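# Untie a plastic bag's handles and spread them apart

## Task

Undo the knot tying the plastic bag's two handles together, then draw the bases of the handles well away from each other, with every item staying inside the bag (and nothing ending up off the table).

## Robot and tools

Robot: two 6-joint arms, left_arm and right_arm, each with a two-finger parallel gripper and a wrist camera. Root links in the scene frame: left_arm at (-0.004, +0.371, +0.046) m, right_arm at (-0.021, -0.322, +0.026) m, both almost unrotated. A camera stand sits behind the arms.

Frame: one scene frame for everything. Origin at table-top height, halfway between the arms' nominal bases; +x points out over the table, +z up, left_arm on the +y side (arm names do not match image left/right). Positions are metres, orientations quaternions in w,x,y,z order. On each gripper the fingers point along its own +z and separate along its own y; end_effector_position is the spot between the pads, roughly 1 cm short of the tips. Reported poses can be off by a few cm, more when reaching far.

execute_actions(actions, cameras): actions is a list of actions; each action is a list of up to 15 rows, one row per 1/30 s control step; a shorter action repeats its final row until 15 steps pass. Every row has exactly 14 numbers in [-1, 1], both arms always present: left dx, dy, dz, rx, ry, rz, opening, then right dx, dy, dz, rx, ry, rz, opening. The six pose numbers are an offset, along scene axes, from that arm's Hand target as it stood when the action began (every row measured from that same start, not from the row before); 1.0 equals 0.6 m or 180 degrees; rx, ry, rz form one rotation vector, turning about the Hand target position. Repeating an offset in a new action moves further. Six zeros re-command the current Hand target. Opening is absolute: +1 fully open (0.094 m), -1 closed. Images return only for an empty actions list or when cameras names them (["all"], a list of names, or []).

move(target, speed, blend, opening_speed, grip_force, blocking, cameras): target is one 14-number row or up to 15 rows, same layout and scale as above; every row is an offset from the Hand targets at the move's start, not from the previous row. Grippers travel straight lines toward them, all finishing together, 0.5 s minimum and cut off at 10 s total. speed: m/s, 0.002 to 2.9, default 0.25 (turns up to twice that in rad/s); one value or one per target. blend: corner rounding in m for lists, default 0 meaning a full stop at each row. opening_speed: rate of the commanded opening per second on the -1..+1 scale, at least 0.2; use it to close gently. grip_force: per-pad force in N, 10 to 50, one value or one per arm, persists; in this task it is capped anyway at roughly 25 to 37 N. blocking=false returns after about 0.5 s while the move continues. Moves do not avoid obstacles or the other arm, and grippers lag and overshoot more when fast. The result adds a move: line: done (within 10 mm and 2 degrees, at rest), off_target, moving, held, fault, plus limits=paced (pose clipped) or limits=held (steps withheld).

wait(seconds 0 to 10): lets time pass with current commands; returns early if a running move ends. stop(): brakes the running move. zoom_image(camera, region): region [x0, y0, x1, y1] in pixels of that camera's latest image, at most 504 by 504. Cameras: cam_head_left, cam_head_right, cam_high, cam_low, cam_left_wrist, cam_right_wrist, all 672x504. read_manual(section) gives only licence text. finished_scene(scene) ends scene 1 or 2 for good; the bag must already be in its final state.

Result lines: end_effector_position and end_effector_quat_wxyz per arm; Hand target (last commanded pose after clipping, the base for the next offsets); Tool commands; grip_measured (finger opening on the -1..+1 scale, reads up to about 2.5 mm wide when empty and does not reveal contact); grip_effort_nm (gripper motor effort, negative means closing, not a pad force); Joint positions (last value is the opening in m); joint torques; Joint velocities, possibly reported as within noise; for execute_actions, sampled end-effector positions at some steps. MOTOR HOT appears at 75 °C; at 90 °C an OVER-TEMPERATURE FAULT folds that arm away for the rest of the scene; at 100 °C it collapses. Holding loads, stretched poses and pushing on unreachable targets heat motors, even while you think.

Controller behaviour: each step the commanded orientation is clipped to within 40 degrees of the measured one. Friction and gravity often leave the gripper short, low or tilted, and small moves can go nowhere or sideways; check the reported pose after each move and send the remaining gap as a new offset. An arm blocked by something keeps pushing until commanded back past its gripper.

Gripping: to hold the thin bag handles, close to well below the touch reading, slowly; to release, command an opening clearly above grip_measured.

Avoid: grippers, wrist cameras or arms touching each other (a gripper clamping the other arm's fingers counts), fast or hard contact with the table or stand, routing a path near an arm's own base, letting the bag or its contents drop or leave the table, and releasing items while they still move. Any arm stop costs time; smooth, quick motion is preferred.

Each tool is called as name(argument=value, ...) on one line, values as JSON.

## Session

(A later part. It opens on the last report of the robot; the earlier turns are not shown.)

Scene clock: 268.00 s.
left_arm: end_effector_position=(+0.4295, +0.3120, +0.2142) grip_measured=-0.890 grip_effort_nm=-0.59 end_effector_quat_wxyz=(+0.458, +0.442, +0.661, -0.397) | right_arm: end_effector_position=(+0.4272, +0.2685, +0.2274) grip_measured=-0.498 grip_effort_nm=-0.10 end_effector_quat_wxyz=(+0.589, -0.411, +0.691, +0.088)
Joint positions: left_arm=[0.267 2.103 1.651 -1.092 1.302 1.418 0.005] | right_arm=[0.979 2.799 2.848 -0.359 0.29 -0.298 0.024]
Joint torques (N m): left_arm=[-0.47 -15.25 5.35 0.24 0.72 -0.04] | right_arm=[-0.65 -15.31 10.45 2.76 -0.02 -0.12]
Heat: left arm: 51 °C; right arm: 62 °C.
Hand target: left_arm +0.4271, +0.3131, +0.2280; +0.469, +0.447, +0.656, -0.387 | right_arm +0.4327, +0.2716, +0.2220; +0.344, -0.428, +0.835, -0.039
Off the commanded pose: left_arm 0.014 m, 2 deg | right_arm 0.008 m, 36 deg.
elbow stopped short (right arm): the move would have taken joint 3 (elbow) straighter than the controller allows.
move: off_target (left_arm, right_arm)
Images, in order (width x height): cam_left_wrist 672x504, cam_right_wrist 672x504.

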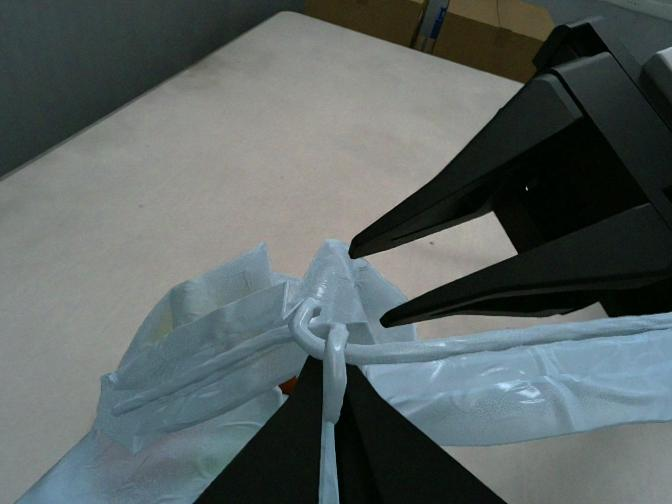

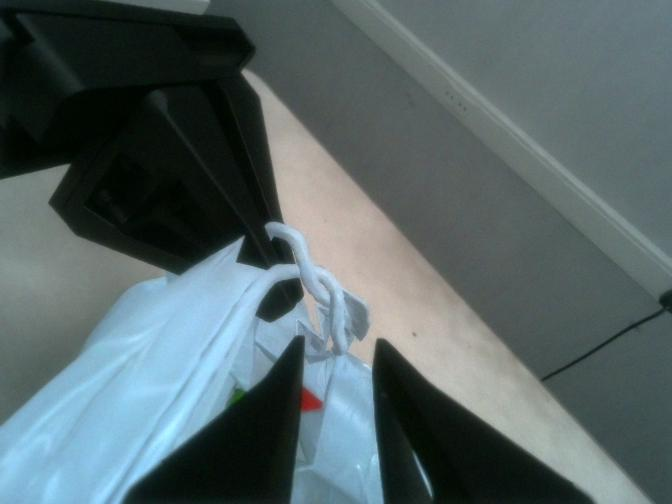

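move(target=[[0,0,0,0,0,0,-1,0.055,0.036,-0.037,0,0,0,-0.5],[0,0,0,0,0,0,-1,0.055,0.036,-0.037,0,0,0,-1]], speed=0.08, cameras=["cam_left_wrist","cam_right_wrist"])

zoom_image(camera="cam_right_wrist", region=[180, 200, 430, 450])

Scene clock: 279.60 s.
left_arm: end_effector_position=(+0.4297, +0.3120, +0.2142) grip_measured=-0.890 grip_effort_nm=-0.59 end_effector_quat_wxyz=(+0.458, +0.442, +0.661, -0.397) | right_arm: end_effector_position=(+0.4574, +0.2879, +0.2057) grip_measured=-0.894 grip_effort_nm=-0.55 end_effector_quat_wxyz=(+0.662, -0.400, +0.615, +0.151)
Joint positions: left_arm=[0.267 2.103 1.651 -1.091 1.302 1.416 0.005] | right_arm=[0.926 2.95 2.848 0.025 0.134 -0.342 0.005]
Joint torques (N m): left_arm=[-0.47 -15.28 5.31 0.27 0.72 -0.09] | right_arm=[-0.69 -15.86 10.7 2.8 -0.03 -0.11]
Heat: left arm: 56 °C; right arm: 65 °C.
Hand target: left_arm +0.4271, +0.3131, +0.2280; +0.469, +0.447, +0.656, -0.387 | right_arm +0.4658, +0.2932, +0.1996; +0.414, -0.428, +0.803, -0.001
Off the commanded pose: left_arm 0.014 m, 2 deg | right_arm 0.011 m, 50 deg; orientation clipped.
elbow stopped short (right arm): the move would have taken joint 3 (elbow) straighter than the controller allows.
move: off_target (left_arm, right_arm); target 2's new opening was sent with right_arm's hand 0.011 m and 50 deg from that target; limits=paced
Images, in order (width x height): cam_left_wrist 672x504, cam_right_wrist 672x504.

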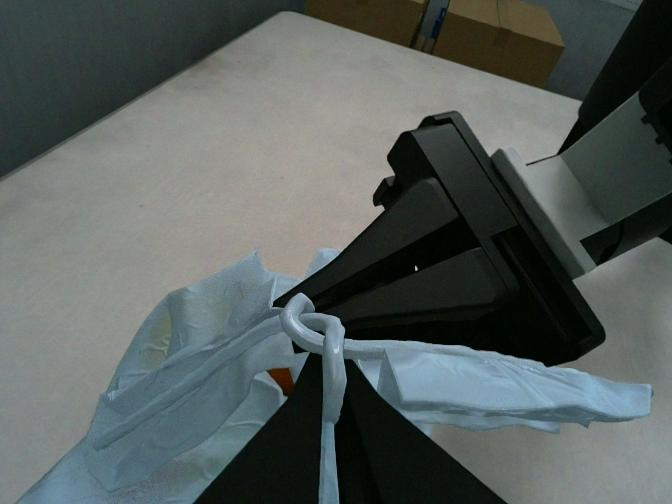

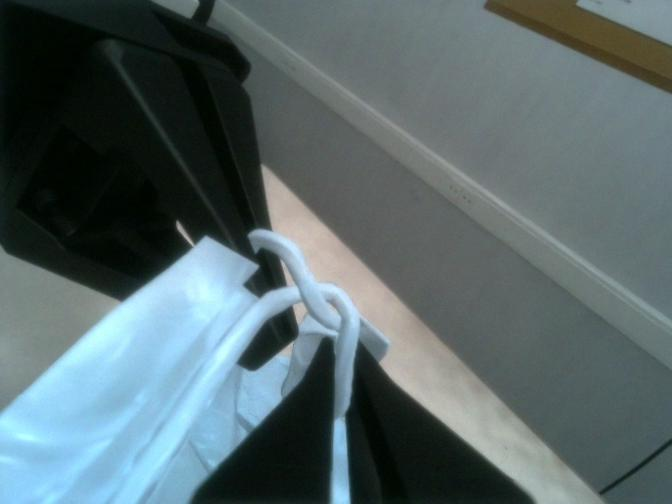

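Scaled by 2.016 from the camera's 672x504 image, which has a finer 960x720 frame.

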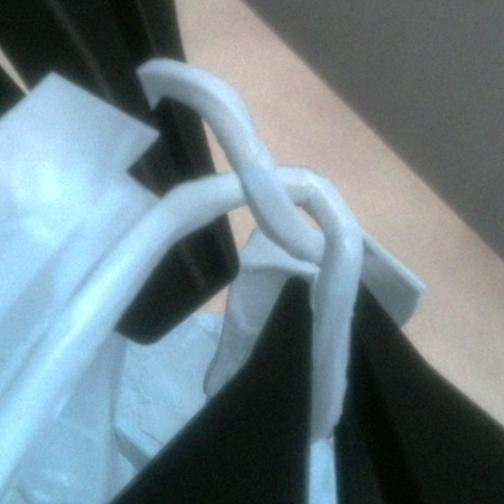

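move(target=[0,0.12,-0.02,0,0,0,-1,-0.09,-0.26,-0.02,0.155,-0.138,0.079,-1], speed=0.07, cameras=["cam_left_wrist","cam_right_wrist","cam_head_right","cam_low"])

zoom_image(camera="cam_low", region=[370, 100, 520, 250])

Scene clock: 285.93 s.
left_arm: end_effector_position=(+0.4244, +0.3783, +0.2186) grip_measured=-0.890 grip_effort_nm=-0.59 end_effector_quat_wxyz=(+0.475, +0.438, +0.663, -0.377) | right_arm: end_effector_position=(+0.4099, +0.1451, +0.1685) grip_measured=-0.904 grip_effort_nm=-0.56 end_effector_quat_wxyz=(+0.649, -0.407, +0.624, +0.154)
Joint positions: left_arm=[0.426 2.254 1.893 -1.564 1.285 1.852 0.005] | right_arm=[0.822 2.25 1.376 0.763 0.021 -0.343 0.005]
Joint torques (N m): left_arm=[0.21 -10.92 7.5 -0.42 0.52 0.03] | right_arm=[-1.07 -17.88 6.43 2.75 0.04 -0.12]
Heat: left arm: 57 °C; right arm: 67 °C.
Hand target: left_arm +0.4271, +0.3850, +0.2159; +0.469, +0.447, +0.656, -0.387 | right_arm +0.4118, +0.1372, +0.1877; +0.662, -0.401, +0.615, +0.150
Off the commanded pose: left_arm 0.008 m, 2 deg | right_arm 0.021 m, 2 deg.
joint sent to its limit (left arm) — joint 4 (wrist pitch), lower limit. The joint targets still meet the commanded pose.
move: off_target (right_arm)
Images, in order (width x height): cam_head_right 672x504, cam_low 672x504, cam_left_wrist 672x504, cam_right_wrist 672x504.

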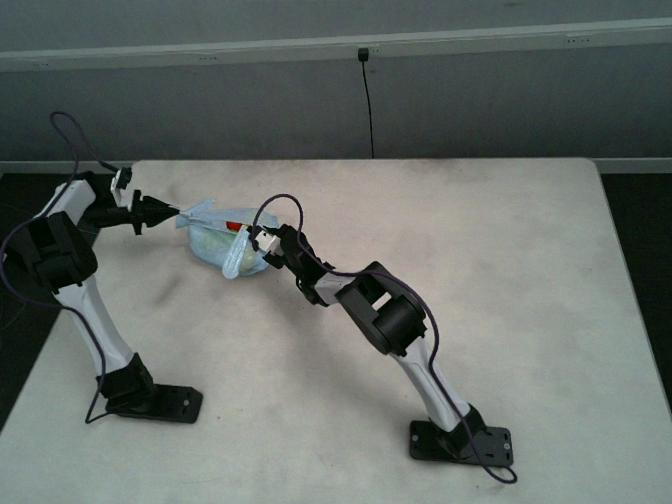

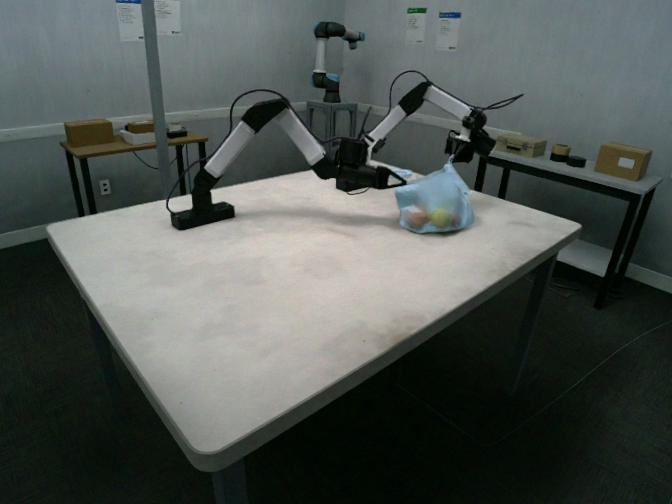

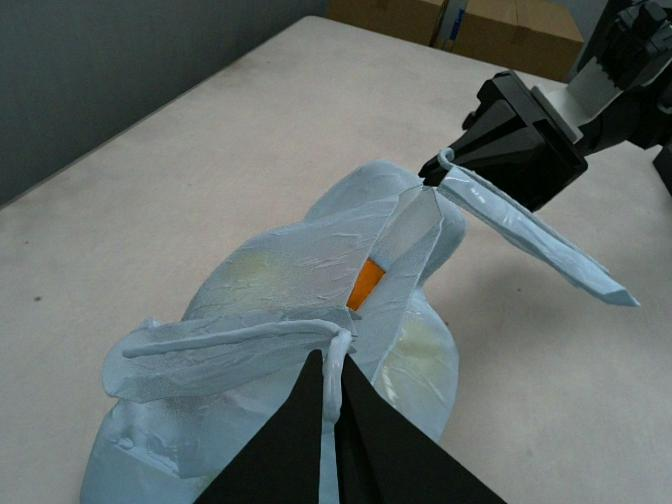

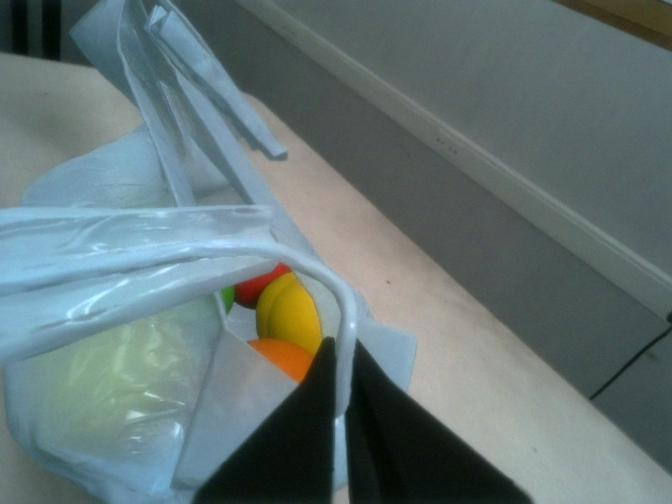

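Scaled by 3.360 from the camera's 672x504 image, which has a finer 960x720 frame.

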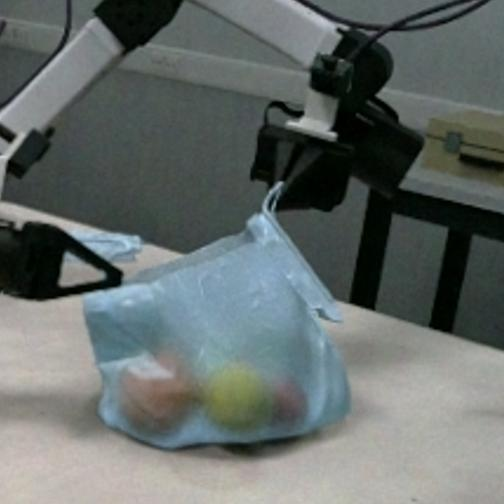

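move(target=[[0,0.03,-0.16,0,0,0,-1,-0.01,-0.03,-0.12,0,0,0,-1],[0,0.03,-0.16,0,0,0,-0.5,-0.01,-0.03,-0.12,0,0,0,-0.5]], speed=0.08, cameras=["cam_left_wrist","cam_right_wrist","cam_high","cam_low"])

Scene clock: 291.73 s.
left_arm: end_effector_position=(+0.4243, +0.4009, +0.1249) grip_measured=-0.502 grip_effort_nm=0.11 end_effector_quat_wxyz=(+0.468, +0.438, +0.659, -0.392) | right_arm: end_effector_position=(+0.4049, +0.1232, +0.1282) grip_measured=-0.502 grip_effort_nm=0.10 end_effector_quat_wxyz=(+0.666, -0.399, +0.610, +0.161)
Joint positions: left_arm=[0.474 2.498 1.902 -1.571 1.259 2.08 0.023] | right_arm=[0.794 2.327 1.242 1.024 -0.013 -0.343 0.023]
Joint torques (N m): left_arm=[-0.8 -11.99 6.42 -0.6 0.47 0.04] | right_arm=[-0.23 -11.74 5.91 2.76 0.18 -0.14]
Heat: left arm: 55 °C; right arm: 67 °C.
Hand target: left_arm +0.4271, +0.4031, +0.1199; +0.469, +0.447, +0.656, -0.387 | right_arm +0.4057, +0.1192, +0.1156; +0.662, -0.401, +0.615, +0.150
Off the commanded pose: left_arm 0.006 m, 1 deg | right_arm 0.013 m, 1 deg.
joint read past its limit (left arm) — joint 4 (wrist pitch), lower limit.
joint sent to its limit (left arm) — joint 6 (wrist roll), upper limit. The joint targets still meet the commanded pose.
move: off_target (right_arm); target 2's new opening was sent with right_arm's hand 0.024 m and 3 deg from that target
Images, in order (width x height): cam_high 672x504, cam_low 672x504, cam_left_wrist 672x504, cam_right_wrist 672x504.

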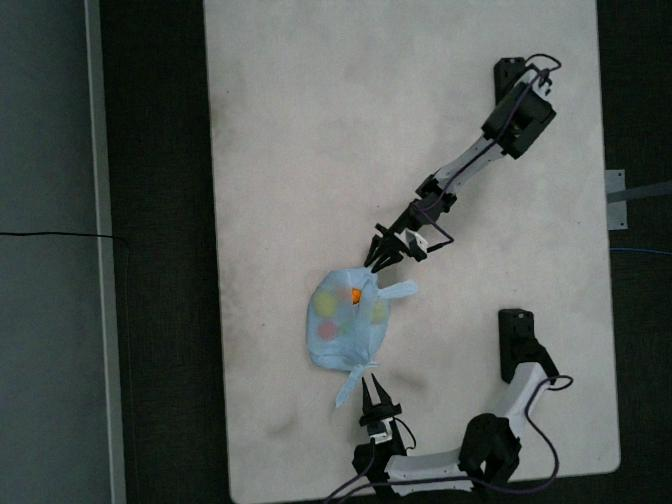

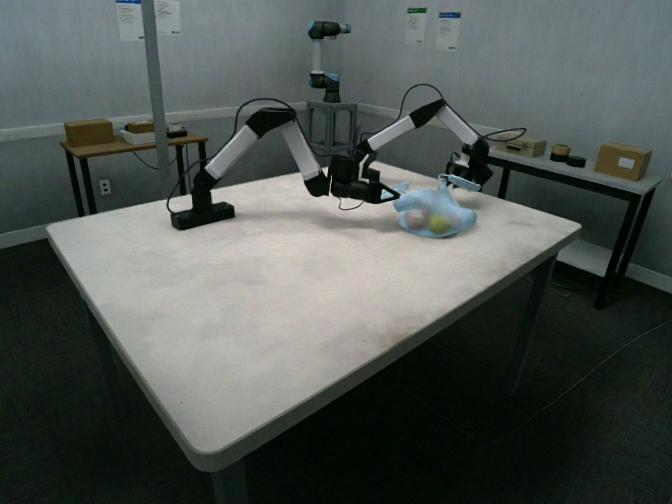

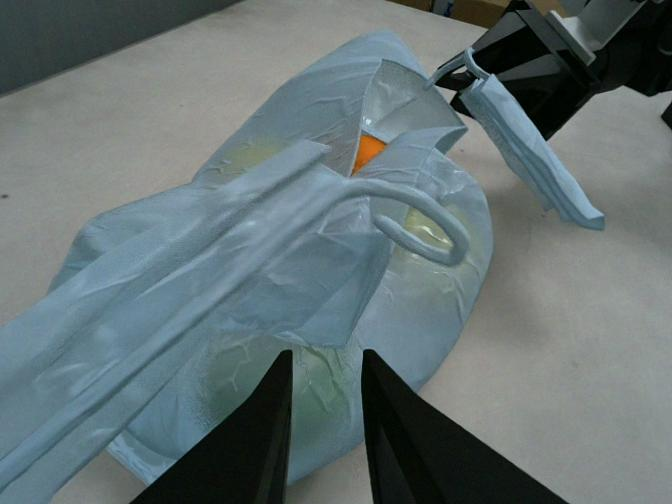

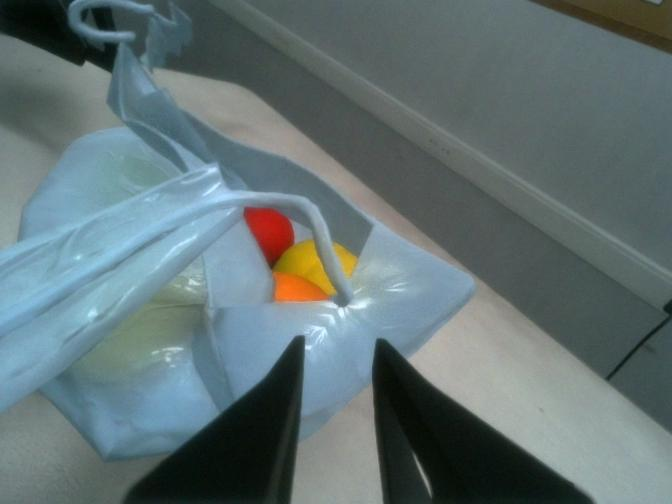

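move(target=[0,0.14,0.06,0,0,0,-0.5,-0.14,-0.14,0.06,0,0,0,-0.5], speed=0.2, cameras=["cam_left_wrist","cam_right_wrist","cam_high"])

zoom_image(camera="cam_high", region=[290, 250, 440, 400])

Scene clock: 295.20 s.
left_arm: end_effector_position=(+0.4247, +0.4849, +0.1380) grip_measured=-0.502 grip_effort_nm=0.11 end_effector_quat_wxyz=(+0.482, +0.398, +0.708, -0.329) | right_arm: end_effector_position=(+0.3232, +0.0374, +0.1402) grip_measured=-0.502 grip_effort_nm=0.10 end_effector_quat_wxyz=(+0.650, -0.405, +0.623, +0.155)
Joint positions: left_arm=[0.643 2.495 2.015 -1.571 1.204 1.994 0.023] | right_arm=[0.794 1.969 0.693 1.169 -0.008 -0.343 0.023]
Joint torques (N m): left_arm=[-1.16 -17.28 6.72 -0.56 0.5 -0.07] | right_arm=[0.2 -12.21 4.9 2.78 0.2 -0.12]
Heat: left arm: 55 °C; right arm: 67 °C.
Hand target: left_arm +0.4270, +0.4871, +0.1560; +0.469, +0.447, +0.656, -0.387 | right_arm +0.3217, +0.0352, +0.1516; +0.662, -0.401, +0.615, +0.150
Off the commanded pose: left_arm 0.018 m, 11 deg | right_arm 0.012 m, 2 deg.
joint read past its limit (left arm) — joint 4 (wrist pitch), lower limit.
joint sent to its limit (left arm) — joint 4 (wrist pitch), lower limit. The joint targets are off in orientation, not in position.
move: off_target (left_arm, right_arm)
Images, in order (width x height): cam_high 672x504, cam_left_wrist 672x504, cam_right_wrist 672x504.

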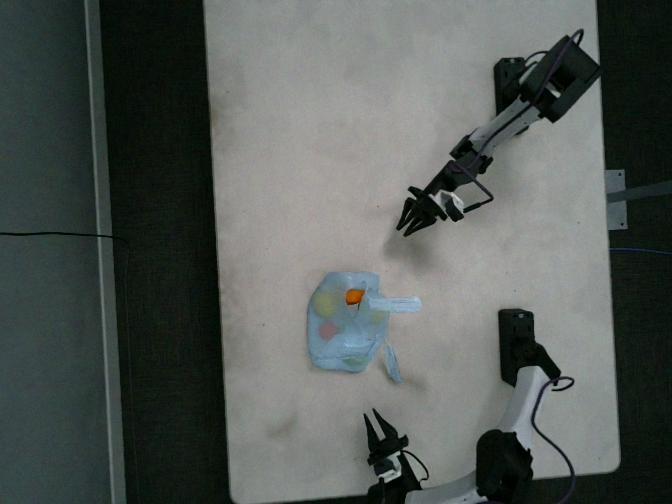

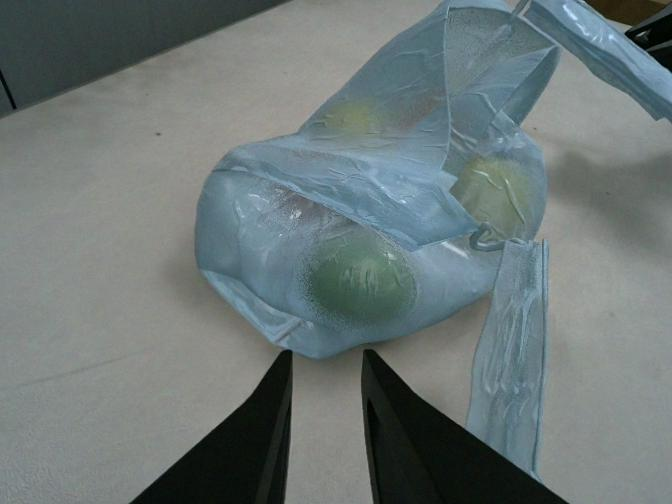

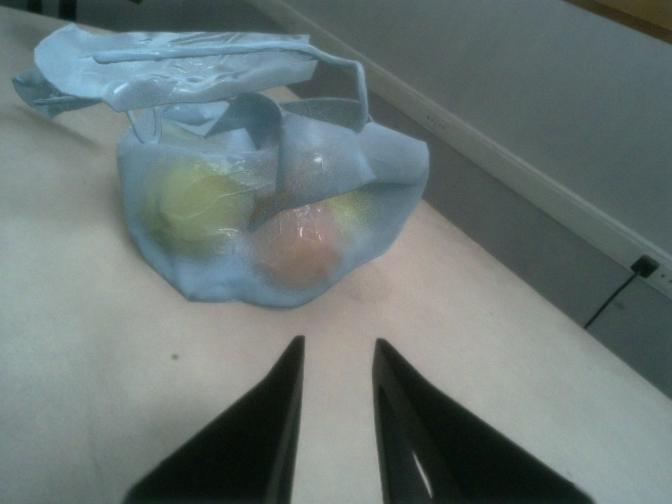

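Scaled by 3.360 from the camera's 672x504 image, which has a finer 960x720 frame.

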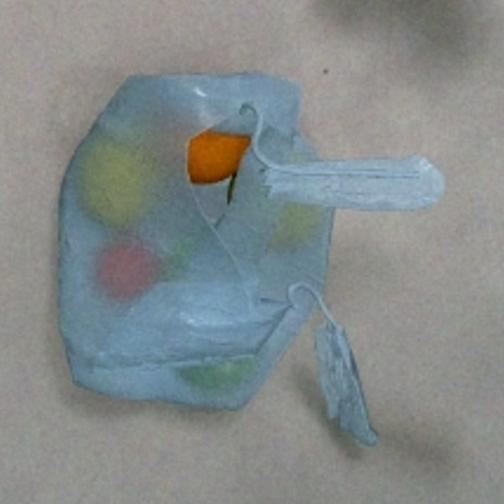

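finished_scene(scene=1)

The scene is finished: the task was done.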